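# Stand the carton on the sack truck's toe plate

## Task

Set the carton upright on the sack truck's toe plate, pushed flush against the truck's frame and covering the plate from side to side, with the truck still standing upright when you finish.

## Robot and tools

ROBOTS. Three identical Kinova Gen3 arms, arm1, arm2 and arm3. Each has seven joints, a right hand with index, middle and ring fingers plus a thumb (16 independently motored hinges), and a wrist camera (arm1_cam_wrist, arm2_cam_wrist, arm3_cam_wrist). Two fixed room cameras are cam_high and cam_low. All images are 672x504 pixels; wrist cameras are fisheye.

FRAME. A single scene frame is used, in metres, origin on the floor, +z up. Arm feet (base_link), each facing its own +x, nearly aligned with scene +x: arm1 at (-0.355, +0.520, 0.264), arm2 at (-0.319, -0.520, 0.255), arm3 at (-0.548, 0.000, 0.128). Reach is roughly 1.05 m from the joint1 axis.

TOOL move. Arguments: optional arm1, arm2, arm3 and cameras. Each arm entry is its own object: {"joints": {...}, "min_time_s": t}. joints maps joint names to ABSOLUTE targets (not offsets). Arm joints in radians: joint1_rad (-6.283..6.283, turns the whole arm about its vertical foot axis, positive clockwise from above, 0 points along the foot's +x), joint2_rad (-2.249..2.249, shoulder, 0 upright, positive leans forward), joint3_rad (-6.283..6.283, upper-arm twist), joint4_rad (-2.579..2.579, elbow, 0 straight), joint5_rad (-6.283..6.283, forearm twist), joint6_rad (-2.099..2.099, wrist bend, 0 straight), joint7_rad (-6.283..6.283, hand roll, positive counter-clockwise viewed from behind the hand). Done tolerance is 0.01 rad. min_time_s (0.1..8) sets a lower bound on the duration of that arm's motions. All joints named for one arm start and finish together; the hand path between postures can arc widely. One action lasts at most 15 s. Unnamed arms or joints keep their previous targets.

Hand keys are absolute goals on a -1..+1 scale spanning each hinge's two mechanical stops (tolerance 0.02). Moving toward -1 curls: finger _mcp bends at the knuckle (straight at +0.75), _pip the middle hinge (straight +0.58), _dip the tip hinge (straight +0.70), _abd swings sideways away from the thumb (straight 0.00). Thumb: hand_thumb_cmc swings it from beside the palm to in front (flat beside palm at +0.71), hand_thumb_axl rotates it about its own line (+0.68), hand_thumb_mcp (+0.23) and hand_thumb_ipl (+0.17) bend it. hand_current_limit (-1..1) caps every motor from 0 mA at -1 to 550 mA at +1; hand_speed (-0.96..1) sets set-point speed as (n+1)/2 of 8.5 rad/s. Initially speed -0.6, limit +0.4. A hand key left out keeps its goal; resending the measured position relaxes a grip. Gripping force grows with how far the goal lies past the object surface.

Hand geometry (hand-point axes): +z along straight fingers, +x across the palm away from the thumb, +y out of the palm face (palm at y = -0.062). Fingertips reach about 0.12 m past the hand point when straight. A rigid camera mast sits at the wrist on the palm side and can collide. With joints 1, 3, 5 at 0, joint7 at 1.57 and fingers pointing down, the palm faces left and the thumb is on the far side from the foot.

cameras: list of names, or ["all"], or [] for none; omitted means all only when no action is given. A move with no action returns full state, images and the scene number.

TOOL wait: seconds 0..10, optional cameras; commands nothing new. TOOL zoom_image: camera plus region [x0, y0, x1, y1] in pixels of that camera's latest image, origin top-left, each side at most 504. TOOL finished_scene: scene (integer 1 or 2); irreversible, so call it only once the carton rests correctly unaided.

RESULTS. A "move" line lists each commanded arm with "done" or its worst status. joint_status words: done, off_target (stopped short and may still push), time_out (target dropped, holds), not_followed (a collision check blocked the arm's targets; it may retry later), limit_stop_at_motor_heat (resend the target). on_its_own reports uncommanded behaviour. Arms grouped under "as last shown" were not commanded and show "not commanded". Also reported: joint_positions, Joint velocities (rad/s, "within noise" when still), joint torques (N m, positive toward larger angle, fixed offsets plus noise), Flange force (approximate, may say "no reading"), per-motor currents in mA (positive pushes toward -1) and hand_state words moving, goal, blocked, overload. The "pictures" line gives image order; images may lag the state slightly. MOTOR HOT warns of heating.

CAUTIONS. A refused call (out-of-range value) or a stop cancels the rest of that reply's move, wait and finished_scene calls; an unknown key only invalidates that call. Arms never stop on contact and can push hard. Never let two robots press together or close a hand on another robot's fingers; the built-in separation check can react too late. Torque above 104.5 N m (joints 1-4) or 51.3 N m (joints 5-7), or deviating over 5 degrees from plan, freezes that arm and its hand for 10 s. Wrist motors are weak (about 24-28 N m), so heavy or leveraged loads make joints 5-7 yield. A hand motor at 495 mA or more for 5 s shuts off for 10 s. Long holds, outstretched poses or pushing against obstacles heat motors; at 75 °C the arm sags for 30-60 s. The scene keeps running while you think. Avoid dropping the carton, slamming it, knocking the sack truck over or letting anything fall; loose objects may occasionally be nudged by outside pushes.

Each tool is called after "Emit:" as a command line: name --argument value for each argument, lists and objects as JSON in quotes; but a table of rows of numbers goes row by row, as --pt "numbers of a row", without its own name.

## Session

Emit:
move

Emit:
zoom_image --camera "cam_high" --region '[60, 100, 460, 450]'

Emit:
zoom_image --camera "cam_low" --region '[40, 20, 440, 470]'

Scene clock: 0.00 s.
Joint torques (N m): no reading
Motor temperatures (°C): arm1=[27 32 26 29 34 32 31] | arm2=[33 27 29 27 37 36 41] | arm3=[33 29 23 28 32 38 43]
Flange force (N): no reading
Joint velocities: within noise
arm1.joint_positions: joint1_rad=-0.168 joint2_rad=-0.450 joint3_rad=-0.046 joint4_rad=+1.461 joint5_rad=-0.047 joint6_rad=+1.973 joint7_rad=+1.906 hand_index_mcp=+0.753 hand_index_abd=+0.000 hand_index_pip=+0.577 hand_index_dip=+0.696 hand_middle_mcp=+0.753 hand_middle_abd=+0.000 hand_middle_pip=+0.577 hand_middle_dip=+0.696 hand_ring_mcp=+0.753 hand_ring_abd=+0.000 hand_ring_pip=+0.577 hand_ring_dip=+0.696 hand_thumb_cmc=+0.714 hand_thumb_axl=+0.677 hand_thumb_mcp=+0.226 hand_thumb_ipl=+0.168 hand_current_limit=+0.400 hand_speed=-0.600
arm1.joint_status: not commanded
arm1.hand_state: goal,goal,goal,goal,goal,goal,goal,goal,goal,goal,goal,goal,goal,goal,goal,goal
arm1.index_mcp_current_ma: 0
arm1.index_abd_current_ma: 0
arm1.index_pip_current_ma: 0
arm1.index_dip_current_ma: 0
arm1.middle_mcp_current_ma: 0
arm1.middle_abd_current_ma: 0
arm1.middle_pip_current_ma: 0
arm1.middle_dip_current_ma: 0
arm1.ring_mcp_current_ma: 0
arm1.ring_abd_current_ma: 0
arm1.ring_pip_current_ma: 0
arm1.ring_dip_current_ma: 0
arm1.thumb_cmc_current_ma: 0
arm1.thumb_axl_current_ma: 0
arm1.thumb_mcp_current_ma: 0
arm1.thumb_ipl_current_ma: 0
arm1.hand_goal_index_mcp: 0.754
arm1.hand_goal_index_abd: 0.000
arm1.hand_goal_index_pip: 0.576
arm1.hand_goal_index_dip: 0.696
arm1.hand_goal_middle_mcp: 0.754
arm1.hand_goal_middle_abd: 0.000
arm1.hand_goal_middle_pip: 0.576
arm1.hand_goal_middle_dip: 0.696
arm1.hand_goal_ring_mcp: 0.754
arm1.hand_goal_ring_abd: 0.000
arm1.hand_goal_ring_pip: 0.576
arm1.hand_goal_ring_dip: 0.696
arm1.hand_goal_thumb_cmc: 0.714
arm1.hand_goal_thumb_axl: 0.678
arm1.hand_goal_thumb_mcp: 0.226
arm1.hand_goal_thumb_ipl: 0.168
arm1.hand: x=-0.2566 y=+0.6222 z=+0.7992 quat_wxyz=(+0.084, -0.275, +0.958, +0.005) (m; scene frame)
arm2.joint_positions: joint1_rad=-0.065 joint2_rad=-0.496 joint3_rad=-0.097 joint4_rad=+1.415 joint5_rad=-0.052 joint6_rad=+2.062 joint7_rad=+1.648 hand_index_mcp=+0.753 hand_index_abd=+0.000 hand_index_pip=+0.577 hand_index_dip=+0.696 hand_middle_mcp=+0.753 hand_middle_abd=+0.000 hand_middle_pip=+0.577 hand_middle_dip=+0.696 hand_ring_mcp=+0.753 hand_ring_abd=+0.000 hand_ring_pip=+0.577 hand_ring_dip=+0.696 hand_thumb_cmc=+0.714 hand_thumb_axl=+0.677 hand_thumb_mcp=+0.226 hand_thumb_ipl=+0.168 hand_current_limit=+0.400 hand_speed=-0.600
arm2.joint_status: not commanded
arm2.hand_state: goal,goal,goal,goal,goal,goal,goal,goal,goal,goal,goal,goal,goal,goal,goal,goal
arm2.index_mcp_current_ma: 0
arm2.index_abd_current_ma: 0
arm2.index_pip_current_ma: 0
arm2.index_dip_current_ma: 0
arm2.middle_mcp_current_ma: 0
arm2.middle_abd_current_ma: 0
arm2.middle_pip_current_ma: 0
arm2.middle_dip_current_ma: 0
arm2.ring_mcp_current_ma: 0
arm2.ring_abd_current_ma: 0
arm2.ring_pip_current_ma: 0
arm2.ring_dip_current_ma: 0
arm2.thumb_cmc_current_ma: 0
arm2.thumb_axl_current_ma: 0
arm2.thumb_mcp_current_ma: 0
arm2.thumb_ipl_current_ma: 0
arm2.hand_goal_index_mcp: 0.754
arm2.hand_goal_index_abd: 0.000
arm2.hand_goal_index_pip: 0.576
arm2.hand_goal_index_dip: 0.696
arm2.hand_goal_middle_mcp: 0.754
arm2.hand_goal_middle_abd: 0.000
arm2.hand_goal_middle_pip: 0.576
arm2.hand_goal_middle_dip: 0.696
arm2.hand_goal_ring_mcp: 0.754
arm2.hand_goal_ring_abd: 0.000
arm2.hand_goal_ring_pip: 0.576
arm2.hand_goal_ring_dip: 0.696
arm2.hand_goal_thumb_cmc: 0.714
arm2.hand_goal_thumb_axl: 0.678
arm2.hand_goal_thumb_mcp: 0.226
arm2.hand_goal_thumb_ipl: 0.168
arm2.hand: x=-0.2306 y=-0.4123 z=+0.8049 quat_wxyz=(+0.081, -0.155, +0.985, +0.005) (m; scene frame)
arm3.joint_positions: joint1_rad=-0.159 joint2_rad=-0.474 joint3_rad=-0.079 joint4_rad=+1.459 joint5_rad=-0.024 joint6_rad=+2.004 joint7_rad=+1.827 hand_index_mcp=+0.753 hand_index_abd=+0.000 hand_index_pip=+0.577 hand_index_dip=+0.696 hand_middle_mcp=+0.753 hand_middle_abd=+0.000 hand_middle_pip=+0.577 hand_middle_dip=+0.696 hand_ring_mcp=+0.753 hand_ring_abd=+0.000 hand_ring_pip=+0.577 hand_ring_dip=+0.696 hand_thumb_cmc=+0.714 hand_thumb_axl=+0.677 hand_thumb_mcp=+0.226 hand_thumb_ipl=+0.168 hand_current_limit=+0.400 hand_speed=-0.600
arm3.joint_status: not commanded
arm3.hand_state: goal,goal,goal,goal,goal,goal,goal,goal,goal,goal,goal,goal,goal,goal,goal,goal
arm3.index_mcp_current_ma: 0
arm3.index_abd_current_ma: 0
arm3.index_pip_current_ma: 0
arm3.index_dip_current_ma: 0
arm3.middle_mcp_current_ma: 0
arm3.middle_abd_current_ma: 0
arm3.middle_pip_current_ma: 0
arm3.middle_dip_current_ma: 0
arm3.ring_mcp_current_ma: 0
arm3.ring_abd_current_ma: 0
arm3.ring_pip_current_ma: 0
arm3.ring_dip_current_ma: 0
arm3.thumb_cmc_current_ma: 0
arm3.thumb_axl_current_ma: 0
arm3.thumb_mcp_current_ma: 0
arm3.thumb_ipl_current_ma: 0
arm3.hand_goal_index_mcp: 0.754
arm3.hand_goal_index_abd: 0.000
arm3.hand_goal_index_pip: 0.576
arm3.hand_goal_index_dip: 0.696
arm3.hand_goal_middle_mcp: 0.754
arm3.hand_goal_middle_abd: 0.000
arm3.hand_goal_middle_pip: 0.576
arm3.hand_goal_middle_dip: 0.696
arm3.hand_goal_ring_mcp: 0.754
arm3.hand_goal_ring_abd: 0.000
arm3.hand_goal_ring_pip: 0.576
arm3.hand_goal_ring_dip: 0.696
arm3.hand_goal_thumb_cmc: 0.714
arm3.hand_goal_thumb_axl: 0.678
arm3.hand_goal_thumb_mcp: 0.226
arm3.hand_goal_thumb_ipl: 0.168
arm3.hand: x=-0.4627 y=+0.1074 z=+0.6625 quat_wxyz=(+0.080, -0.260, +0.962, -0.010) (m; scene frame)
pictures: arm1_cam_wrist, arm2_cam_wrist, arm3_cam_wrist, cam_high, cam_low

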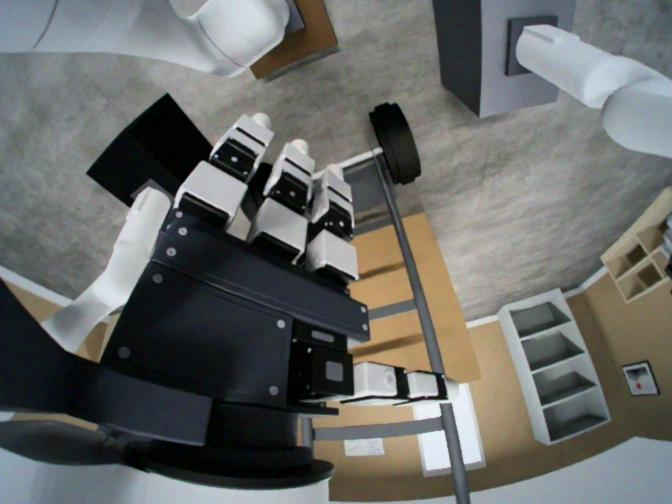

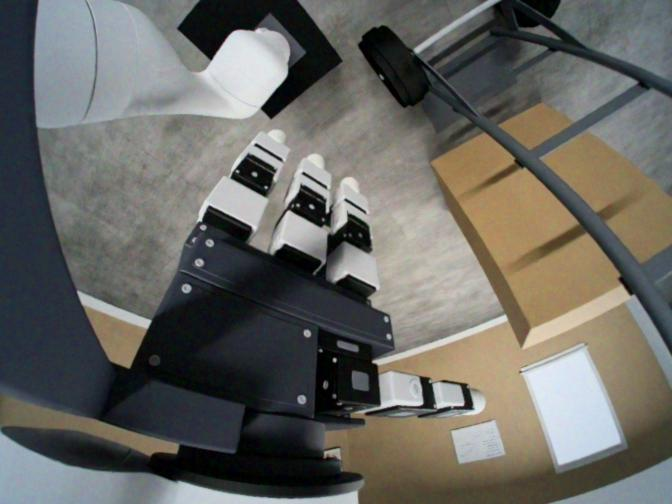

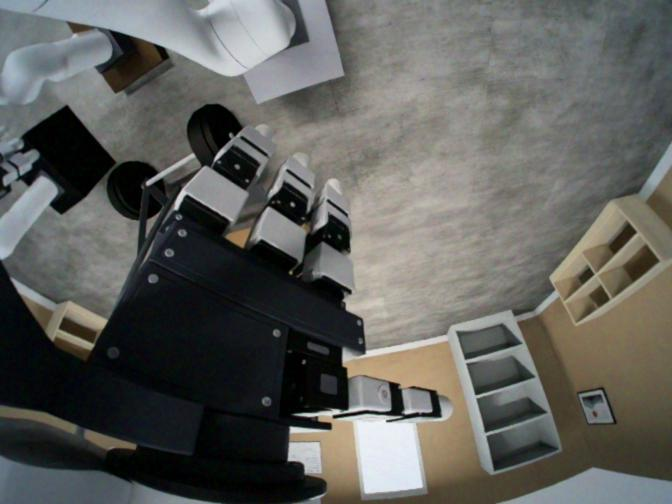

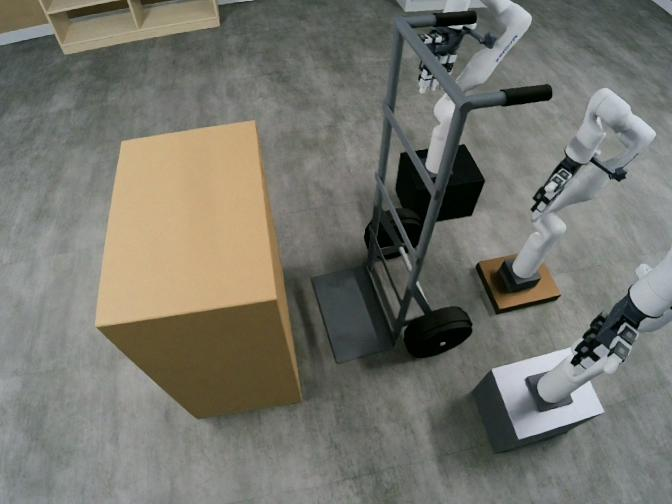

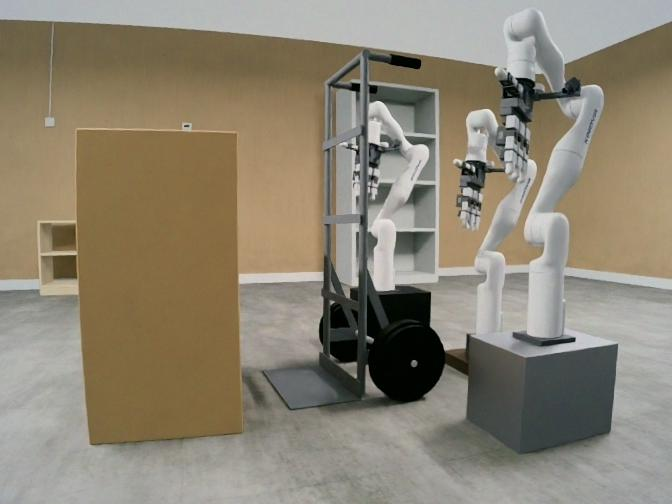

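Scaled by 1.260 from the camera's 672x504 image, which has a finer 960x720 frame.

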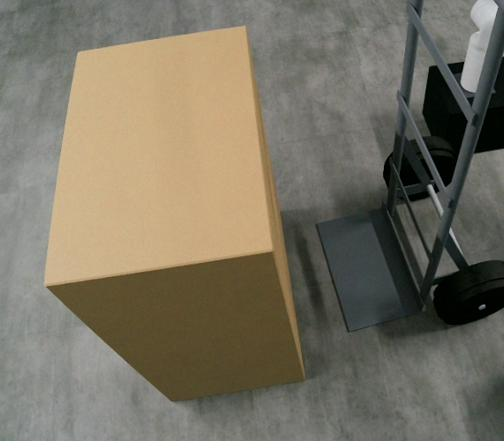

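Scaled by 1.120 from the camera's 672x504 image, which has a finer 960x720 frame.

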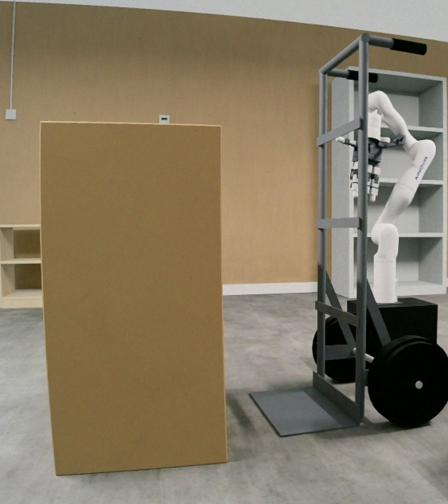

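Emit:
move --arm1 '{"joints":{"joint1_rad":0.282,"joint2_rad":0.9514,"joint3_rad":0,"joint4_rad":1.8418,"joint5_rad":0,"joint6_rad":-1.746,"joint7_rad":-0.506,"hand_index_pip":-1,"hand_middle_pip":-1,"hand_ring_pip":-1,"hand_index_dip":-0.5,"hand_middle_dip":-0.5,"hand_ring_dip":-0.5,"hand_thumb_cmc":-0.57,"hand_current_limit":0.9},"min_time_s":4}' --arm2 '{"joints":{"joint1_rad":-0.274,"joint2_rad":0.883,"joint3_rad":0,"joint4_rad":2.0185,"joint5_rad":0,"joint6_rad":-1.8542,"joint7_rad":0.57,"hand_index_pip":-1,"hand_middle_pip":-1,"hand_ring_pip":-1,"hand_index_dip":-0.5,"hand_middle_dip":-0.5,"hand_ring_dip":-0.5,"hand_current_limit":0.9},"min_time_s":4}' --arm3 '{"joints":{"joint1_rad":0.0477,"joint2_rad":-0.2,"joint3_rad":0,"joint4_rad":2.45,"joint5_rad":0,"joint6_rad":-0.68,"joint7_rad":1.5708,"hand_index_mcp":-0.35,"hand_middle_mcp":-0.35,"hand_ring_mcp":-0.35,"hand_index_pip":-1,"hand_middle_pip":-1,"hand_ring_pip":-1,"hand_index_dip":-0.5,"hand_middle_dip":-0.5,"hand_ring_dip":-0.5,"hand_current_limit":0.75},"min_time_s":3.5}' --cameras '["cam_high","cam_low"]'

Emit:
move --arm1 '{"joints":{"hand_index_pip":0.576,"hand_middle_pip":0.576,"hand_index_dip":0.696,"hand_middle_dip":0.696}}' --arm2 '{"joints":{"hand_middle_pip":0.576,"hand_middle_dip":0.696}}' --arm3 '{"joints":{"joint2_rad":1.1216,"joint4_rad":2.4859,"joint6_rad":-2.0366},"min_time_s":3}' --cameras '["all"]'

Scene clock: 125.03 s.
Joint torques (N m): arm1=[-0.25 -19.57 -0.02 -5.27 -0.19 -2.81 0.39] | arm2=[0.59 -19.67 1.86 -5.7 -0.03 -2.34 0] | arm3=[-0.74 -5.18 0.43 -8.9 -0.09 -2.86 -0.06]
Motor temperatures (°C): arm1=[27 32 26 29 34 32 31] | arm2=[33 27 29 27 37 36 41] | arm3=[33 29 23 28 32 38 43]
Flange force (N): arm1=[0.8 4.2 2.4] | arm2=[1.5 2.7 -4.2] | arm3=[-1.7 2.5 0.3]
move: arm1 done; arm2 done; arm3 off_target
Joint velocities: within noise
arm1.joint_positions: joint1_rad=+0.282 joint2_rad=+0.951 joint3_rad=+0.000 joint4_rad=+1.842 joint5_rad=+0.000 joint6_rad=-1.746 joint7_rad=-0.506 hand_index_mcp=+0.758 hand_index_abd=+0.000 hand_index_pip=-0.999 hand_index_dip=-0.497 hand_middle_mcp=+0.758 hand_middle_abd=+0.000 hand_middle_pip=-0.999 hand_middle_dip=-0.498 hand_ring_mcp=+0.759 hand_ring_abd=+0.000 hand_ring_pip=-0.999 hand_ring_dip=-0.497 hand_thumb_cmc=-0.568 hand_thumb_axl=+0.677 hand_thumb_mcp=+0.226 hand_thumb_ipl=+0.168 hand_current_limit=+0.900 hand_speed=-0.600
arm1.joint_status: all done
arm1.hand_state: goal,goal,goal,goal,goal,goal,goal,goal,goal,goal,goal,goal,goal,goal,goal,goal
arm1.index_mcp_current_ma: 0
arm1.index_abd_current_ma: 0
arm1.index_pip_current_ma: 0
arm1.index_dip_current_ma: 0
arm1.middle_mcp_current_ma: 0
arm1.middle_abd_current_ma: 0
arm1.middle_pip_current_ma: 0
arm1.middle_dip_current_ma: 0
arm1.ring_mcp_current_ma: 0
arm1.ring_abd_current_ma: 0
arm1.ring_pip_current_ma: 0
arm1.ring_dip_current_ma: 0
arm1.thumb_cmc_current_ma: 0
arm1.thumb_axl_current_ma: 0
arm1.thumb_mcp_current_ma: 0
arm1.thumb_ipl_current_ma: 0
arm1.hand_goal_index_mcp: 0.754
arm1.hand_goal_index_abd: 0.000
arm1.hand_goal_index_pip: -1.000
arm1.hand_goal_index_dip: -0.500
arm1.hand_goal_middle_mcp: 0.754
arm1.hand_goal_middle_abd: 0.000
arm1.hand_goal_middle_pip: -1.000
arm1.hand_goal_middle_dip: -0.500
arm1.hand_goal_ring_mcp: 0.754
arm1.hand_goal_ring_abd: 0.000
arm1.hand_goal_ring_pip: -1.000
arm1.hand_goal_ring_dip: -0.500
arm1.hand_goal_thumb_cmc: -0.570
arm1.hand_goal_thumb_axl: 0.678
arm1.hand_goal_thumb_mcp: 0.226
arm1.hand_goal_thumb_ipl: 0.168
arm1.hand: x=+0.2675 y=+0.2418 z=+0.7086 quat_wxyz=(+0.544, +0.460, +0.186, +0.677) (m; scene frame)
arm2.joint_positions: joint1_rad=-0.274 joint2_rad=+0.883 joint3_rad=+0.000 joint4_rad=+2.019 joint5_rad=+0.000 joint6_rad=-1.854 joint7_rad=+0.570 hand_index_mcp=+0.756 hand_index_abd=+0.000 hand_index_pip=-0.999 hand_index_dip=-0.497 hand_middle_mcp=+0.756 hand_middle_abd=+0.000 hand_middle_pip=-1.000 hand_middle_dip=-0.498 hand_ring_mcp=+0.767 hand_ring_abd=+0.000 hand_ring_pip=-0.999 hand_ring_dip=-0.497 hand_thumb_cmc=+0.719 hand_thumb_axl=+0.677 hand_thumb_mcp=+0.226 hand_thumb_ipl=+0.168 hand_current_limit=+0.900 hand_speed=-0.600
arm2.joint_status: all done
arm2.hand_state: goal,goal,goal,goal,goal,goal,goal,goal,goal,goal,goal,goal,goal,goal,goal,goal
arm2.index_mcp_current_ma: 3
arm2.index_abd_current_ma: 0
arm2.index_pip_current_ma: 1
arm2.index_dip_current_ma: 3
arm2.middle_mcp_current_ma: 3
arm2.middle_abd_current_ma: 0
arm2.middle_pip_current_ma: 0
arm2.middle_dip_current_ma: 2
arm2.ring_mcp_current_ma: 26
arm2.ring_abd_current_ma: 0
arm2.ring_pip_current_ma: 1
arm2.ring_dip_current_ma: 3
arm2.thumb_cmc_current_ma: 7
arm2.thumb_axl_current_ma: -1
arm2.thumb_mcp_current_ma: 0
arm2.thumb_ipl_current_ma: 0
arm2.hand_goal_index_mcp: 0.754
arm2.hand_goal_index_abd: 0.000
arm2.hand_goal_index_pip: -1.000
arm2.hand_goal_index_dip: -0.500
arm2.hand_goal_middle_mcp: 0.754
arm2.hand_goal_middle_abd: 0.000
arm2.hand_goal_middle_pip: -1.000
arm2.hand_goal_middle_dip: -0.500
arm2.hand_goal_ring_mcp: 0.754
arm2.hand_goal_ring_abd: 0.000
arm2.hand_goal_ring_pip: -1.000
arm2.hand_goal_ring_dip: -0.500
arm2.hand_goal_thumb_cmc: 0.714
arm2.hand_goal_thumb_axl: 0.678
arm2.hand_goal_thumb_mcp: 0.226
arm2.hand_goal_thumb_ipl: 0.168
arm2.hand: x=+0.2649 y=-0.3206 z=+0.7268 quat_wxyz=(+0.683, +0.165, +0.470, +0.534) (m; scene frame)
arm3.joint_positions: joint1_rad=+0.048 joint2_rad=-0.200 joint3_rad=+0.000 joint4_rad=+2.450 joint5_rad=+0.000 joint6_rad=-0.680 joint7_rad=+1.571 hand_index_mcp=-0.318 hand_index_abd=+0.000 hand_index_pip=-0.690 hand_index_dip=-0.471 hand_middle_mcp=-0.316 hand_middle_abd=+0.000 hand_middle_pip=-0.693 hand_middle_dip=-0.468 hand_ring_mcp=-0.314 hand_ring_abd=+0.000 hand_ring_pip=-0.696 hand_ring_dip=-0.467 hand_thumb_cmc=+0.714 hand_thumb_axl=+0.677 hand_thumb_mcp=+0.224 hand_thumb_ipl=+0.168 hand_current_limit=+0.750 hand_speed=-0.600
arm3.joint_status: hand_index_mcp off_target (ended at -0.318, target -0.350); hand_index_pip off_target (ended at -0.690, target -1.000); hand_index_dip off_target (ended at -0.471, target -0.500); hand_middle_mcp off_target (ended at -0.316, target -0.350); hand_middle_pip off_target (ended at -0.693, target -1.000); hand_middle_dip off_target (ended at -0.468, target -0.500); hand_ring_mcp off_target (ended at -0.314, target -0.350); hand_ring_pip off_target (ended at -0.696, target -1.000); hand_ring_dip off_target (ended at -0.467, target -0.500); the others done
arm3.hand_state: blocked,goal,blocked,blocked,blocked,goal,blocked,blocked,blocked,goal,blocked,blocked,goal,goal,goal,goal
arm3.index_mcp_current_ma: 91
arm3.index_abd_current_ma: 0
arm3.index_pip_current_ma: 481
arm3.index_dip_current_ma: 75
arm3.middle_mcp_current_ma: 97
arm3.middle_abd_current_ma: 0
arm3.middle_pip_current_ma: 481
arm3.middle_dip_current_ma: 86
arm3.ring_mcp_current_ma: 108
arm3.ring_abd_current_ma: 0
arm3.ring_pip_current_ma: 481
arm3.ring_dip_current_ma: 88
arm3.thumb_cmc_current_ma: 0
arm3.thumb_axl_current_ma: -1
arm3.thumb_mcp_current_ma: -4
arm3.thumb_ipl_current_ma: 0
arm3.hand_goal_index_mcp: -0.350
arm3.hand_goal_index_abd: 0.000
arm3.hand_goal_index_pip: -1.000
arm3.hand_goal_index_dip: -0.500
arm3.hand_goal_middle_mcp: -0.350
arm3.hand_goal_middle_abd: 0.000
arm3.hand_goal_middle_pip: -1.000
arm3.hand_goal_middle_dip: -0.500
arm3.hand_goal_ring_mcp: -0.350
arm3.hand_goal_ring_abd: 0.000
arm3.hand_goal_ring_pip: -1.000
arm3.hand_goal_ring_dip: -0.500
arm3.hand_goal_thumb_cmc: 0.714
arm3.hand_goal_thumb_axl: 0.678
arm3.hand_goal_thumb_mcp: 0.226
arm3.hand_goal_thumb_ipl: 0.168
arm3.hand: x=-0.0898 y=+0.0527 z=+0.6556 quat_wxyz=(+0.711, +0.006, +0.703, -0.009) (m; scene frame)
pictures: cam_high, cam_low

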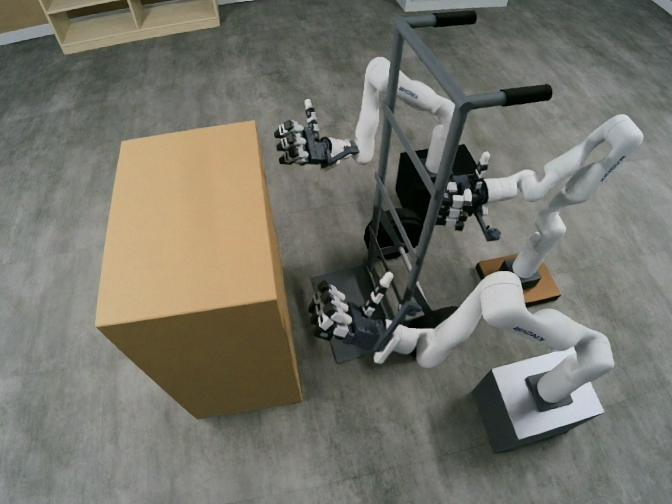

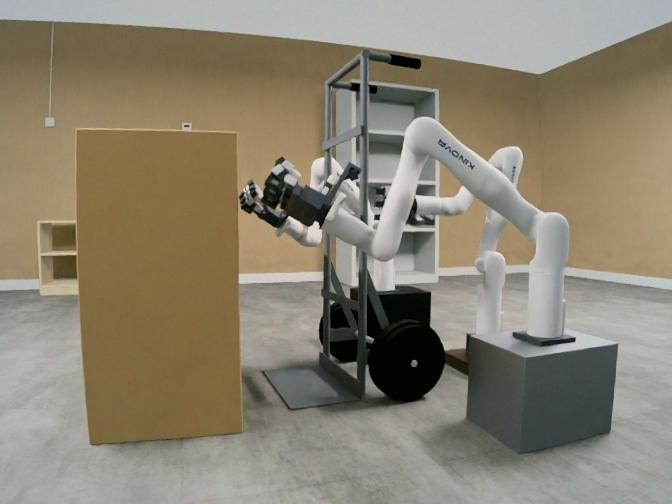

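Scene clock: 128.37 s.
Joint torques (N m): arm1=[-0.21 -19.6 -0.02 -5.31 -0.16 -2.85 0.35] | arm2=[0.68 -19.66 1.72 -5.84 -0.07 -2.42 0.01] | arm3=[-0.76 -16.71 0.72 0.99 0.15 -2.93 0.03]
Motor temperatures (°C): arm1=[27 32 26 29 34 32 31] | arm2=[33 27 29 27 37 36 41] | arm3=[33 29 23 28 32 38 43]
Flange force (N): arm1=[0.9 4.2 2.4] | arm2=[1.3 3.0 -4.2] | arm3=[1.3 -0.5 0.2]
move: arm1 done; arm2 done; arm3 done
Joint velocities: within noise
arm1.joint_positions: joint1_rad=+0.282 joint2_rad=+0.951 joint3_rad=+0.000 joint4_rad=+1.842 joint5_rad=+0.000 joint6_rad=-1.746 joint7_rad=-0.506 hand_index_mcp=+0.759 hand_index_abd=+0.000 hand_index_pip=+0.575 hand_index_dip=+0.693 hand_middle_mcp=+0.759 hand_middle_abd=+0.000 hand_middle_pip=+0.575 hand_middle_dip=+0.694 hand_ring_mcp=+0.759 hand_ring_abd=+0.000 hand_ring_pip=-0.999 hand_ring_dip=-0.497 hand_thumb_cmc=-0.568 hand_thumb_axl=+0.677 hand_thumb_mcp=+0.226 hand_thumb_ipl=+0.168 hand_current_limit=+0.900 hand_speed=-0.600
arm1.joint_status: all done
arm1.hand_state: goal,goal,goal,goal,goal,goal,goal,goal,goal,goal,goal,goal,goal,goal,goal,goal
arm1.index_mcp_current_ma: 1
arm1.index_abd_current_ma: 0
arm1.index_pip_current_ma: 0
arm1.index_dip_current_ma: 0
arm1.middle_mcp_current_ma: 1
arm1.middle_abd_current_ma: 0
arm1.middle_pip_current_ma: 0
arm1.middle_dip_current_ma: 0
arm1.ring_mcp_current_ma: 0
arm1.ring_abd_current_ma: 0
arm1.ring_pip_current_ma: 0
arm1.ring_dip_current_ma: 0
arm1.thumb_cmc_current_ma: 0
arm1.thumb_axl_current_ma: 0
arm1.thumb_mcp_current_ma: 0
arm1.thumb_ipl_current_ma: 0
arm1.hand_goal_index_mcp: 0.754
arm1.hand_goal_index_abd: 0.000
arm1.hand_goal_index_pip: 0.576
arm1.hand_goal_index_dip: 0.696
arm1.hand_goal_middle_mcp: 0.754
arm1.hand_goal_middle_abd: 0.000
arm1.hand_goal_middle_pip: 0.576
arm1.hand_goal_middle_dip: 0.696
arm1.hand_goal_ring_mcp: 0.754
arm1.hand_goal_ring_abd: 0.000
arm1.hand_goal_ring_pip: -1.000
arm1.hand_goal_ring_dip: -0.500
arm1.hand_goal_thumb_cmc: -0.570
arm1.hand_goal_thumb_axl: 0.678
arm1.hand_goal_thumb_mcp: 0.226
arm1.hand_goal_thumb_ipl: 0.168
arm1.hand: x=+0.2675 y=+0.2418 z=+0.7086 quat_wxyz=(+0.544, +0.460, +0.186, +0.677) (m; scene frame)
arm2.joint_positions: joint1_rad=-0.274 joint2_rad=+0.883 joint3_rad=+0.000 joint4_rad=+2.019 joint5_rad=+0.000 joint6_rad=-1.854 joint7_rad=+0.570 hand_index_mcp=+0.756 hand_index_abd=+0.000 hand_index_pip=-0.999 hand_index_dip=-0.497 hand_middle_mcp=+0.760 hand_middle_abd=+0.000 hand_middle_pip=+0.575 hand_middle_dip=+0.694 hand_ring_mcp=+0.767 hand_ring_abd=+0.000 hand_ring_pip=-0.999 hand_ring_dip=-0.497 hand_thumb_cmc=+0.719 hand_thumb_axl=+0.677 hand_thumb_mcp=+0.226 hand_thumb_ipl=+0.168 hand_current_limit=+0.900 hand_speed=-0.600
arm2.joint_status: all done
arm2.hand_state: goal,goal,goal,goal,goal,goal,goal,goal,goal,goal,goal,goal,goal,goal,goal,goal
arm2.index_mcp_current_ma: 3
arm2.index_abd_current_ma: 0
arm2.index_pip_current_ma: 1
arm2.index_dip_current_ma: 3
arm2.middle_mcp_current_ma: 8
arm2.middle_abd_current_ma: 0
arm2.middle_pip_current_ma: -1
arm2.middle_dip_current_ma: -2
arm2.ring_mcp_current_ma: 26
arm2.ring_abd_current_ma: 0
arm2.ring_pip_current_ma: 1
arm2.ring_dip_current_ma: 3
arm2.thumb_cmc_current_ma: 7
arm2.thumb_axl_current_ma: -1
arm2.thumb_mcp_current_ma: 0
arm2.thumb_ipl_current_ma: 0
arm2.hand_goal_index_mcp: 0.754
arm2.hand_goal_index_abd: 0.000
arm2.hand_goal_index_pip: -1.000
arm2.hand_goal_index_dip: -0.500
arm2.hand_goal_middle_mcp: 0.754
arm2.hand_goal_middle_abd: 0.000
arm2.hand_goal_middle_pip: 0.576
arm2.hand_goal_middle_dip: 0.696
arm2.hand_goal_ring_mcp: 0.754
arm2.hand_goal_ring_abd: 0.000
arm2.hand_goal_ring_pip: -1.000
arm2.hand_goal_ring_dip: -0.500
arm2.hand_goal_thumb_cmc: 0.714
arm2.hand_goal_thumb_axl: 0.678
arm2.hand_goal_thumb_mcp: 0.226
arm2.hand_goal_thumb_ipl: 0.168
arm2.hand: x=+0.2649 y=-0.3206 z=+0.7268 quat_wxyz=(+0.683, +0.165, +0.470, +0.534) (m; scene frame)
arm3.joint_positions: joint1_rad=+0.048 joint2_rad=+1.122 joint3_rad=+0.000 joint4_rad=+2.486 joint5_rad=+0.000 joint6_rad=-2.037 joint7_rad=+1.571 hand_index_mcp=-0.318 hand_index_abd=+0.000 hand_index_pip=-0.690 hand_index_dip=-0.471 hand_middle_mcp=-0.316 hand_middle_abd=+0.000 hand_middle_pip=-0.693 hand_middle_dip=-0.468 hand_ring_mcp=-0.314 hand_ring_abd=+0.000 hand_ring_pip=-0.696 hand_ring_dip=-0.467 hand_thumb_cmc=+0.714 hand_thumb_axl=+0.677 hand_thumb_mcp=+0.224 hand_thumb_ipl=+0.168 hand_current_limit=+0.750 hand_speed=-0.600
arm3.joint_status: all done
arm3.hand_state: blocked,goal,blocked,blocked,blocked,goal,blocked,blocked,blocked,goal,blocked,blocked,goal,goal,goal,goal
arm3.index_mcp_current_ma: 91
arm3.index_abd_current_ma: 0
arm3.index_pip_current_ma: 481
arm3.index_dip_current_ma: 75
arm3.middle_mcp_current_ma: 97
arm3.middle_abd_current_ma: 0
arm3.middle_pip_current_ma: 481
arm3.middle_dip_current_ma: 86
arm3.ring_mcp_current_ma: 108
arm3.ring_abd_current_ma: 0
arm3.ring_pip_current_ma: 481
arm3.ring_dip_current_ma: 88
arm3.thumb_cmc_current_ma: 0
arm3.thumb_axl_current_ma: -1
arm3.thumb_mcp_current_ma: -4
arm3.thumb_ipl_current_ma: 0
arm3.hand_goal_index_mcp: -0.350
arm3.hand_goal_index_abd: 0.000
arm3.hand_goal_index_pip: -1.000
arm3.hand_goal_index_dip: -0.500
arm3.hand_goal_middle_mcp: -0.350
arm3.hand_goal_middle_abd: 0.000
arm3.hand_goal_middle_pip: -1.000
arm3.hand_goal_middle_dip: -0.500
arm3.hand_goal_ring_mcp: -0.350
arm3.hand_goal_ring_abd: 0.000
arm3.hand_goal_ring_pip: -1.000
arm3.hand_goal_ring_dip: -0.500
arm3.hand_goal_thumb_cmc: 0.714
arm3.hand_goal_thumb_axl: 0.678
arm3.hand_goal_thumb_mcp: 0.226
arm3.hand_goal_thumb_ipl: 0.168
arm3.hand: x=-0.0096 y=+0.0500 z=+0.3431 quat_wxyz=(+0.711, +0.006, +0.703, -0.008) (m; scene frame)
pictures: arm1_cam_wrist, arm2_cam_wrist, arm3_cam_wrist, cam_high, cam_low

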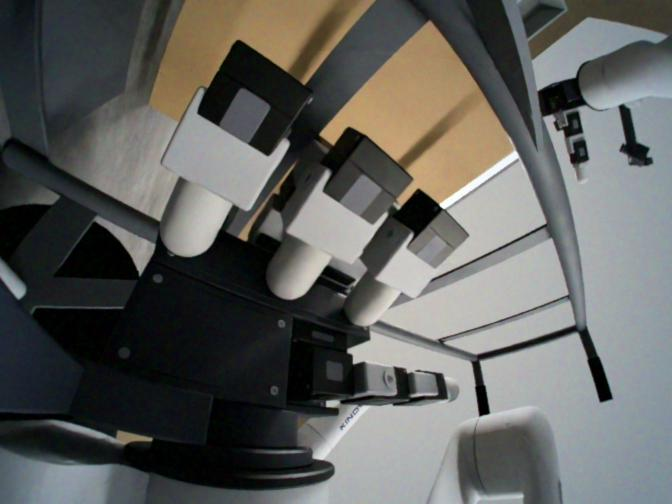

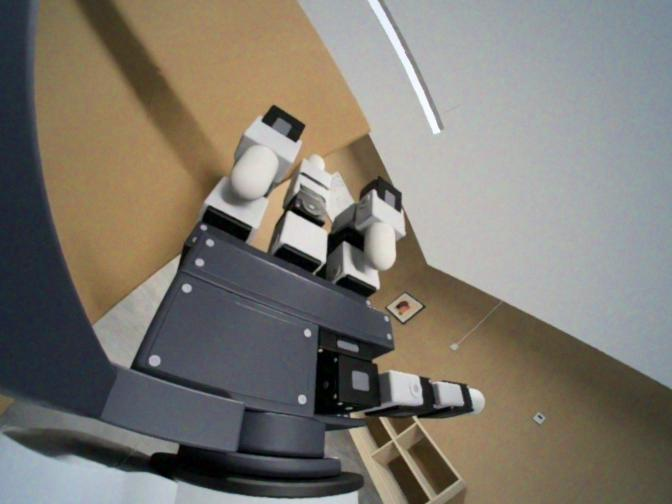

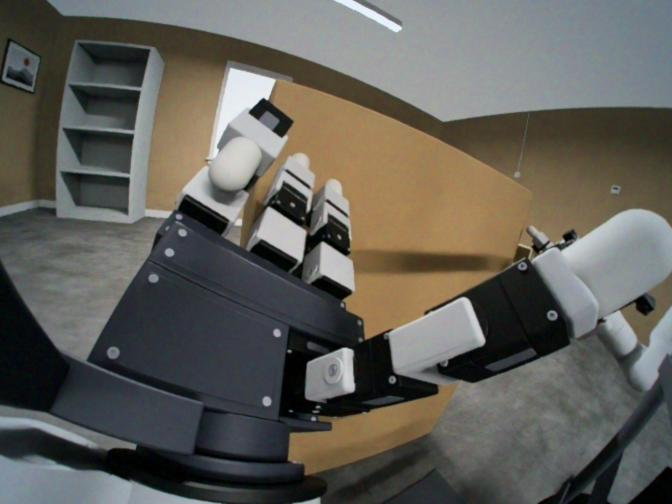

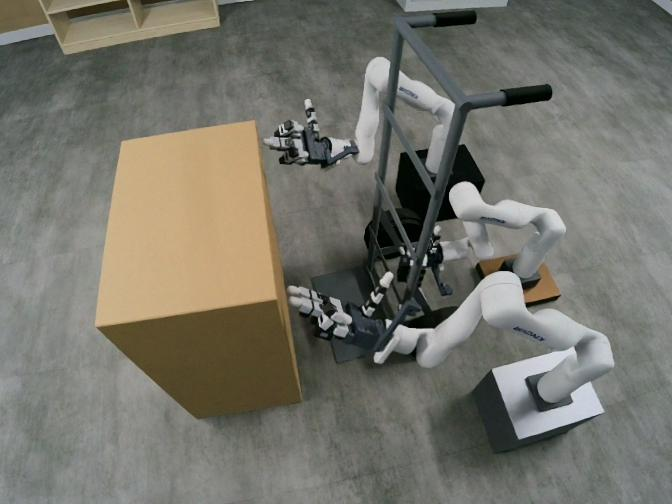

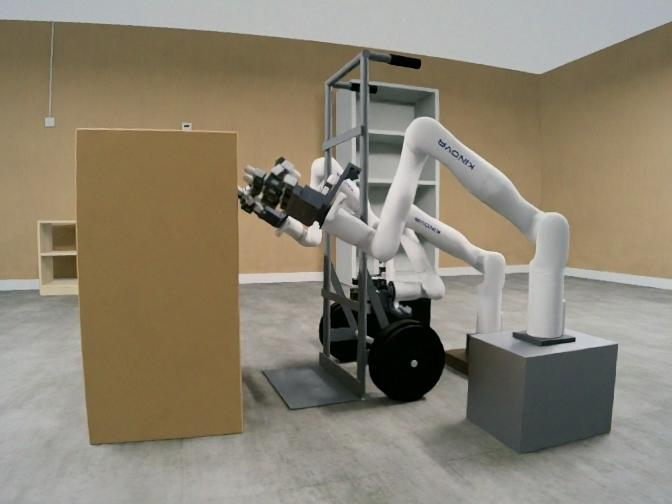

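Emit:
move --arm1 '{"joints":{"joint1_rad":0.282,"joint2_rad":0.9406,"joint4_rad":1.6837,"joint6_rad":-1.577},"min_time_s":2}' --arm2 '{"joints":{"joint1_rad":-0.274,"joint2_rad":0.8578,"joint4_rad":1.8808,"joint6_rad":-1.6914},"min_time_s":2}' --arm3 '{"joints":{"hand_index_mcp":0.754,"hand_middle_mcp":0.754,"hand_ring_mcp":0.754}}' --cameras '["arm1_cam_wrist"]'

Emit:
move --arm1 '{"joints":{"joint1_rad":0.2654,"joint2_rad":0.9582,"joint4_rad":1.4863,"joint6_rad":-1.3973},"min_time_s":3}' --arm2 '{"joints":{"joint1_rad":-0.2542,"joint2_rad":0.8608,"joint4_rad":1.697,"joint6_rad":-1.5106},"min_time_s":3}' --cameras '["cam_high","cam_low"]'

Scene clock: 137.77 s.
Joint torques (N m): arm1=[0.43 -24.36 0.5 -11.63 -0.49 -2.69 0.39] | arm2=[-2 -22.55 0.65 -11.47 1.23 -1.18 0.02] | arm3=[-0.72 -16.8 0.8 0.89 0.1 -2.98 0.09]
Motor temperatures (°C): arm1=[27 33 26 29 34 32 31] | arm2=[33 27 29 27 37 36 41] | arm3=[33 29 23 28 32 38 43]
Flange force (N): arm1=[3.1 4.8 -14.8] | arm2=[-2.4 3.4 -22.0] | arm3=[1.3 -0.4 0.0]
move: arm1 done; arm2 done; arm3 done
Joint velocities: within noise
arm1.joint_positions: joint1_rad=+0.282 joint2_rad=+0.941 joint3_rad=+0.000 joint4_rad=+1.684 joint5_rad=+0.000 joint6_rad=-1.577 joint7_rad=-0.506 hand_index_mcp=+0.771 hand_index_abd=-0.022 hand_index_pip=+0.588 hand_index_dip=+0.704 hand_middle_mcp=+0.773 hand_middle_abd=-0.022 hand_middle_pip=+0.587 hand_middle_dip=+0.703 hand_ring_mcp=+0.759 hand_ring_abd=+0.000 hand_ring_pip=-0.999 hand_ring_dip=-0.497 hand_thumb_cmc=-0.568 hand_thumb_axl=+0.677 hand_thumb_mcp=+0.226 hand_thumb_ipl=+0.168 hand_current_limit=+0.900 hand_speed=-0.600
arm1.joint_status: all done
arm1.hand_state: goal,blocked,goal,goal,goal,blocked,goal,goal,goal,goal,goal,goal,goal,goal,goal,goal
arm1.index_mcp_current_ma: 5
arm1.index_abd_current_ma: -7
arm1.index_pip_current_ma: 3
arm1.index_dip_current_ma: 1
arm1.middle_mcp_current_ma: 7
arm1.middle_abd_current_ma: -6
arm1.middle_pip_current_ma: 2
arm1.middle_dip_current_ma: 1
arm1.ring_mcp_current_ma: 0
arm1.ring_abd_current_ma: 0
arm1.ring_pip_current_ma: 0
arm1.ring_dip_current_ma: 0
arm1.thumb_cmc_current_ma: 0
arm1.thumb_axl_current_ma: 0
arm1.thumb_mcp_current_ma: 0
arm1.thumb_ipl_current_ma: 0
arm1.hand_goal_index_mcp: 0.754
arm1.hand_goal_index_abd: 0.000
arm1.hand_goal_index_pip: 0.576
arm1.hand_goal_index_dip: 0.696
arm1.hand_goal_middle_mcp: 0.754
arm1.hand_goal_middle_abd: 0.000
arm1.hand_goal_middle_pip: 0.576
arm1.hand_goal_middle_dip: 0.696
arm1.hand_goal_ring_mcp: 0.754
arm1.hand_goal_ring_abd: 0.000
arm1.hand_goal_ring_pip: -1.000
arm1.hand_goal_ring_dip: -0.500
arm1.hand_goal_thumb_cmc: -0.570
arm1.hand_goal_thumb_axl: 0.678
arm1.hand_goal_thumb_mcp: 0.226
arm1.hand_goal_thumb_ipl: 0.168
arm1.hand: x=+0.3108 y=+0.2287 z=+0.7350 quat_wxyz=(+0.544, +0.460, +0.186, +0.677) (m; scene frame)
arm2.joint_positions: joint1_rad=-0.274 joint2_rad=+0.858 joint3_rad=+0.000 joint4_rad=+1.881 joint5_rad=+0.000 joint6_rad=-1.691 joint7_rad=+0.570 hand_index_mcp=+0.757 hand_index_abd=+0.000 hand_index_pip=-0.999 hand_index_dip=-0.497 hand_middle_mcp=+0.757 hand_middle_abd=+0.095 hand_middle_pip=+0.585 hand_middle_dip=+0.701 hand_ring_mcp=+0.767 hand_ring_abd=+0.000 hand_ring_pip=-0.999 hand_ring_dip=-0.497 hand_thumb_cmc=+0.719 hand_thumb_axl=+0.677 hand_thumb_mcp=+0.226 hand_thumb_ipl=+0.168 hand_current_limit=+0.900 hand_speed=-0.600
arm2.joint_status: all done
arm2.hand_state: goal,goal,goal,goal,goal,blocked,goal,goal,goal,goal,goal,goal,goal,goal,goal,goal
arm2.index_mcp_current_ma: 3
arm2.index_abd_current_ma: 0
arm2.index_pip_current_ma: 1
arm2.index_dip_current_ma: 3
arm2.middle_mcp_current_ma: 4
arm2.middle_abd_current_ma: 265
arm2.middle_pip_current_ma: 13
arm2.middle_dip_current_ma: 7
arm2.ring_mcp_current_ma: 25
arm2.ring_abd_current_ma: 0
arm2.ring_pip_current_ma: 1
arm2.ring_dip_current_ma: 3
arm2.thumb_cmc_current_ma: 7
arm2.thumb_axl_current_ma: -1
arm2.thumb_mcp_current_ma: 0
arm2.thumb_ipl_current_ma: 0
arm2.hand_goal_index_mcp: 0.754
arm2.hand_goal_index_abd: 0.000
arm2.hand_goal_index_pip: -1.000
arm2.hand_goal_index_dip: -0.500
arm2.hand_goal_middle_mcp: 0.754
arm2.hand_goal_middle_abd: 0.000
arm2.hand_goal_middle_pip: 0.576
arm2.hand_goal_middle_dip: 0.696
arm2.hand_goal_ring_mcp: 0.754
arm2.hand_goal_ring_abd: 0.000
arm2.hand_goal_ring_pip: -1.000
arm2.hand_goal_ring_dip: -0.500
arm2.hand_goal_thumb_cmc: 0.714
arm2.hand_goal_thumb_axl: 0.678
arm2.hand_goal_thumb_mcp: 0.226
arm2.hand_goal_thumb_ipl: 0.168
arm2.hand: x=+0.3043 y=-0.3073 z=+0.7513 quat_wxyz=(+0.683, +0.165, +0.470, +0.534) (m; scene frame)
arm3.joint_positions: joint1_rad=+0.048 joint2_rad=+1.122 joint3_rad=+0.000 joint4_rad=+2.486 joint5_rad=+0.000 joint6_rad=-2.037 joint7_rad=+1.571 hand_index_mcp=+0.752 hand_index_abd=+0.000 hand_index_pip=-0.997 hand_index_dip=-0.498 hand_middle_mcp=+0.752 hand_middle_abd=+0.000 hand_middle_pip=-0.998 hand_middle_dip=-0.498 hand_ring_mcp=+0.751 hand_ring_abd=+0.000 hand_ring_pip=-0.998 hand_ring_dip=-0.498 hand_thumb_cmc=+0.714 hand_thumb_axl=+0.677 hand_thumb_mcp=+0.224 hand_thumb_ipl=+0.168 hand_current_limit=+0.750 hand_speed=-0.600
arm3.joint_status: all done
arm3.hand_state: goal,goal,goal,goal,goal,goal,goal,goal,goal,goal,goal,goal,goal,goal,goal,goal
arm3.index_mcp_current_ma: -4
arm3.index_abd_current_ma: 0
arm3.index_pip_current_ma: 3
arm3.index_dip_current_ma: 3
arm3.middle_mcp_current_ma: -4
arm3.middle_abd_current_ma: 0
arm3.middle_pip_current_ma: 3
arm3.middle_dip_current_ma: 3
arm3.ring_mcp_current_ma: -4
arm3.ring_abd_current_ma: 0
arm3.ring_pip_current_ma: 3
arm3.ring_dip_current_ma: 3
arm3.thumb_cmc_current_ma: 0
arm3.thumb_axl_current_ma: -1
arm3.thumb_mcp_current_ma: -4
arm3.thumb_ipl_current_ma: 0
arm3.hand_goal_index_mcp: 0.754
arm3.hand_goal_index_abd: 0.000
arm3.hand_goal_index_pip: -1.000
arm3.hand_goal_index_dip: -0.500
arm3.hand_goal_middle_mcp: 0.754
arm3.hand_goal_middle_abd: 0.000
arm3.hand_goal_middle_pip: -1.000
arm3.hand_goal_middle_dip: -0.500
arm3.hand_goal_ring_mcp: 0.754
arm3.hand_goal_ring_abd: 0.000
arm3.hand_goal_ring_pip: -1.000
arm3.hand_goal_ring_dip: -0.500
arm3.hand_goal_thumb_cmc: 0.714
arm3.hand_goal_thumb_axl: 0.678
arm3.hand_goal_thumb_mcp: 0.226
arm3.hand_goal_thumb_ipl: 0.168
arm3.on_its_own: hand_index_pip moved -0.307 to your old target -1.000; hand_index_dip moved -0.027 to your old target -0.500; hand_middle_pip moved -0.304 to your old target -1.000; hand_middle_dip moved -0.030 to your old target -0.500; hand_ring_pip moved -0.302 to your old target -1.000; hand_ring_dip moved -0.030 to your old target -0.500
arm3.hand: x=-0.0096 y=+0.0500 z=+0.3431 quat_wxyz=(+0.711, +0.006, +0.703, -0.008) (m; scene frame)
pictures: arm1_cam_wrist

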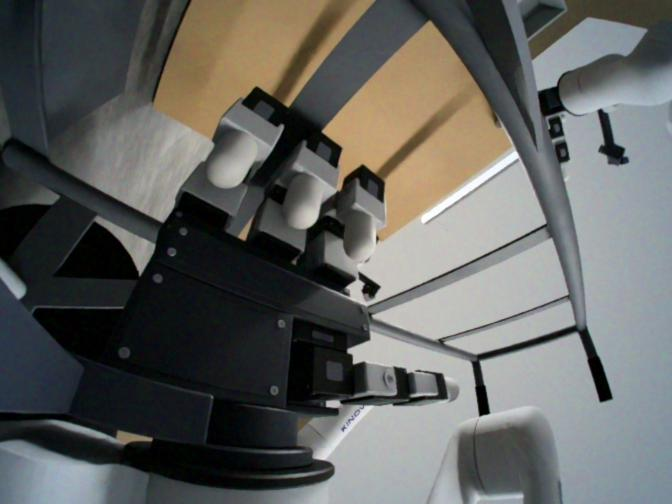

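Scene clock: 141.07 s.
Joint torques (N m): arm1=[-0.51 -26.16 0.12 -13 0.1 -2.99 0.35] | arm2=[-1.72 -23.65 0.81 -11.71 1.02 -1.64 0.06] | arm3=[-0.79 -16.85 0.75 0.87 0.13 -3.03 0.11]
Motor temperatures (°C): arm1=[27 33 26 29 34 32 31] | arm2=[33 27 29 27 37 36 41] | arm3=[33 29 23 28 32 38 43]
Flange force (N): arm1=[2.2 4.9 -15.4] | arm2=[-1.9 2.4 -17.7] | arm3=[1.4 -0.5 0.1]
move: arm1 done; arm2 done
Joint velocities: within noise
arm1.joint_positions: joint1_rad=+0.265 joint2_rad=+0.958 joint3_rad=+0.000 joint4_rad=+1.486 joint5_rad=+0.000 joint6_rad=-1.397 joint7_rad=-0.506 hand_index_mcp=+0.770 hand_index_abd=-0.016 hand_index_pip=+0.591 hand_index_dip=+0.709 hand_middle_mcp=+0.774 hand_middle_abd=-0.014 hand_middle_pip=+0.587 hand_middle_dip=+0.703 hand_ring_mcp=+0.759 hand_ring_abd=+0.000 hand_ring_pip=-0.999 hand_ring_dip=-0.497 hand_thumb_cmc=-0.568 hand_thumb_axl=+0.677 hand_thumb_mcp=+0.226 hand_thumb_ipl=+0.168 hand_current_limit=+0.900 hand_speed=-0.600
arm1.joint_status: all done
arm1.hand_state: goal,goal,goal,goal,blocked,goal,goal,goal,goal,goal,goal,goal,goal,goal,goal,goal
arm1.index_mcp_current_ma: 5
arm1.index_abd_current_ma: -3
arm1.index_pip_current_ma: 4
arm1.index_dip_current_ma: 3
arm1.middle_mcp_current_ma: 8
arm1.middle_abd_current_ma: -3
arm1.middle_pip_current_ma: 2
arm1.middle_dip_current_ma: 1
arm1.ring_mcp_current_ma: 0
arm1.ring_abd_current_ma: 0
arm1.ring_pip_current_ma: 0
arm1.ring_dip_current_ma: 0
arm1.thumb_cmc_current_ma: 0
arm1.thumb_axl_current_ma: 0
arm1.thumb_mcp_current_ma: 0
arm1.thumb_ipl_current_ma: 0
arm1.hand_goal_index_mcp: 0.754
arm1.hand_goal_index_abd: 0.000
arm1.hand_goal_index_pip: 0.576
arm1.hand_goal_index_dip: 0.696
arm1.hand_goal_middle_mcp: 0.754
arm1.hand_goal_middle_abd: 0.000
arm1.hand_goal_middle_pip: 0.576
arm1.hand_goal_middle_dip: 0.696
arm1.hand_goal_ring_mcp: 0.754
arm1.hand_goal_ring_abd: 0.000
arm1.hand_goal_ring_pip: -1.000
arm1.hand_goal_ring_dip: -0.500
arm1.hand_goal_thumb_cmc: -0.570
arm1.hand_goal_thumb_axl: 0.678
arm1.hand_goal_thumb_mcp: 0.226
arm1.hand_goal_thumb_ipl: 0.168
arm1.hand: x=+0.3640 y=+0.2261 z=+0.7616 quat_wxyz=(+0.538, +0.459, +0.190, +0.681) (m; scene frame)
arm2.joint_positions: joint1_rad=-0.254 joint2_rad=+0.861 joint3_rad=+0.000 joint4_rad=+1.697 joint5_rad=+0.000 joint6_rad=-1.511 joint7_rad=+0.570 hand_index_mcp=+0.757 hand_index_abd=+0.000 hand_index_pip=-0.999 hand_index_dip=-0.497 hand_middle_mcp=+0.766 hand_middle_abd=+0.101 hand_middle_pip=+0.585 hand_middle_dip=+0.701 hand_ring_mcp=+0.767 hand_ring_abd=+0.000 hand_ring_pip=-0.999 hand_ring_dip=-0.497 hand_thumb_cmc=+0.719 hand_thumb_axl=+0.677 hand_thumb_mcp=+0.226 hand_thumb_ipl=+0.168 hand_current_limit=+0.900 hand_speed=-0.600
arm2.joint_status: all done
arm2.hand_state: goal,goal,goal,goal,goal,blocked,goal,goal,goal,goal,goal,goal,goal,goal,goal,goal
arm2.index_mcp_current_ma: 3
arm2.index_abd_current_ma: 0
arm2.index_pip_current_ma: 1
arm2.index_dip_current_ma: 3
arm2.middle_mcp_current_ma: 23
arm2.middle_abd_current_ma: 285
arm2.middle_pip_current_ma: 15
arm2.middle_dip_current_ma: 7
arm2.ring_mcp_current_ma: 25
arm2.ring_abd_current_ma: 0
arm2.ring_pip_current_ma: 1
arm2.ring_dip_current_ma: 3
arm2.thumb_cmc_current_ma: 7
arm2.thumb_axl_current_ma: -1
arm2.thumb_mcp_current_ma: 0
arm2.thumb_ipl_current_ma: 0
arm2.hand_goal_index_mcp: 0.754
arm2.hand_goal_index_abd: 0.000
arm2.hand_goal_index_pip: -1.000
arm2.hand_goal_index_dip: -0.500
arm2.hand_goal_middle_mcp: 0.754
arm2.hand_goal_middle_abd: 0.000
arm2.hand_goal_middle_pip: 0.576
arm2.hand_goal_middle_dip: 0.696
arm2.hand_goal_ring_mcp: 0.754
arm2.hand_goal_ring_abd: 0.000
arm2.hand_goal_ring_pip: -1.000
arm2.hand_goal_ring_dip: -0.500
arm2.hand_goal_thumb_cmc: 0.714
arm2.hand_goal_thumb_axl: 0.678
arm2.hand_goal_thumb_mcp: 0.226
arm2.hand_goal_thumb_ipl: 0.168
arm2.hand: x=+0.3568 y=-0.3044 z=+0.7774 quat_wxyz=(+0.688, +0.170, +0.469, +0.527) (m; scene frame)
arm3.joint_positions: joint1_rad=+0.048 joint2_rad=+1.122 joint3_rad=+0.000 joint4_rad=+2.486 joint5_rad=+0.000 joint6_rad=-2.037 joint7_rad=+1.571 hand_index_mcp=+0.752 hand_index_abd=+0.000 hand_index_pip=-0.997 hand_index_dip=-0.498 hand_middle_mcp=+0.752 hand_middle_abd=+0.000 hand_middle_pip=-0.998 hand_middle_dip=-0.498 hand_ring_mcp=+0.751 hand_ring_abd=+0.000 hand_ring_pip=-0.998 hand_ring_dip=-0.498 hand_thumb_cmc=+0.714 hand_thumb_axl=+0.677 hand_thumb_mcp=+0.224 hand_thumb_ipl=+0.168 hand_current_limit=+0.750 hand_speed=-0.600
arm3.joint_status: not commanded
arm3.hand_state: goal,goal,goal,goal,goal,goal,goal,goal,goal,goal,goal,goal,goal,goal,goal,goal
arm3.index_mcp_current_ma: -4
arm3.index_abd_current_ma: 0
arm3.index_pip_current_ma: 3
arm3.index_dip_current_ma: 3
arm3.middle_mcp_current_ma: -4
arm3.middle_abd_current_ma: 0
arm3.middle_pip_current_ma: 3
arm3.middle_dip_current_ma: 3
arm3.ring_mcp_current_ma: -4
arm3.ring_abd_current_ma: 0
arm3.ring_pip_current_ma: 3
arm3.ring_dip_current_ma: 3
arm3.thumb_cmc_current_ma: 0
arm3.thumb_axl_current_ma: -1
arm3.thumb_mcp_current_ma: -4
arm3.thumb_ipl_current_ma: 0
arm3.hand_goal_index_mcp: 0.754
arm3.hand_goal_index_abd: 0.000
arm3.hand_goal_index_pip: -1.000
arm3.hand_goal_index_dip: -0.500
arm3.hand_goal_middle_mcp: 0.754
arm3.hand_goal_middle_abd: 0.000
arm3.hand_goal_middle_pip: -1.000
arm3.hand_goal_middle_dip: -0.500
arm3.hand_goal_ring_mcp: 0.754
arm3.hand_goal_ring_abd: 0.000
arm3.hand_goal_ring_pip: -1.000
arm3.hand_goal_ring_dip: -0.500
arm3.hand_goal_thumb_cmc: 0.714
arm3.hand_goal_thumb_axl: 0.678
arm3.hand_goal_thumb_mcp: 0.226
arm3.hand_goal_thumb_ipl: 0.168
arm3.hand: x=-0.0096 y=+0.0500 z=+0.3431 quat_wxyz=(+0.711, +0.006, +0.703, -0.008) (m; scene frame)
pictures: cam_high, cam_low

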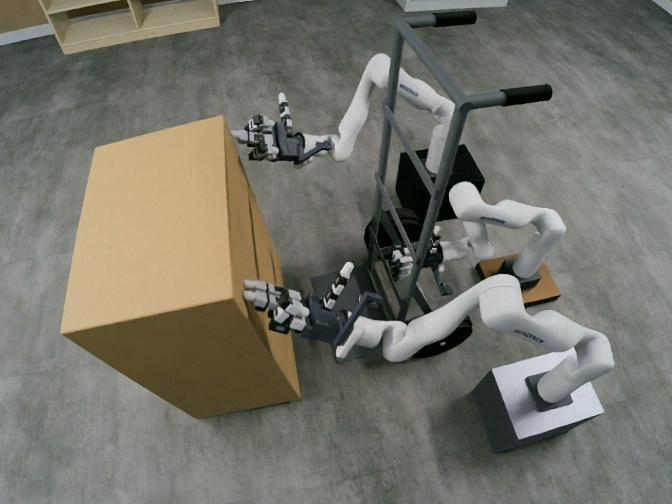

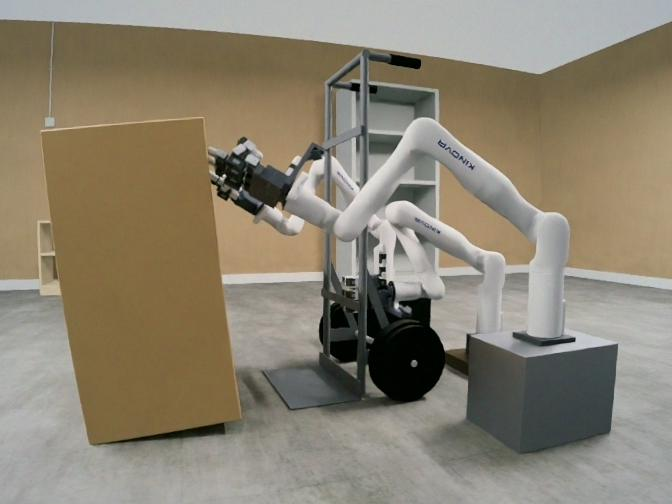

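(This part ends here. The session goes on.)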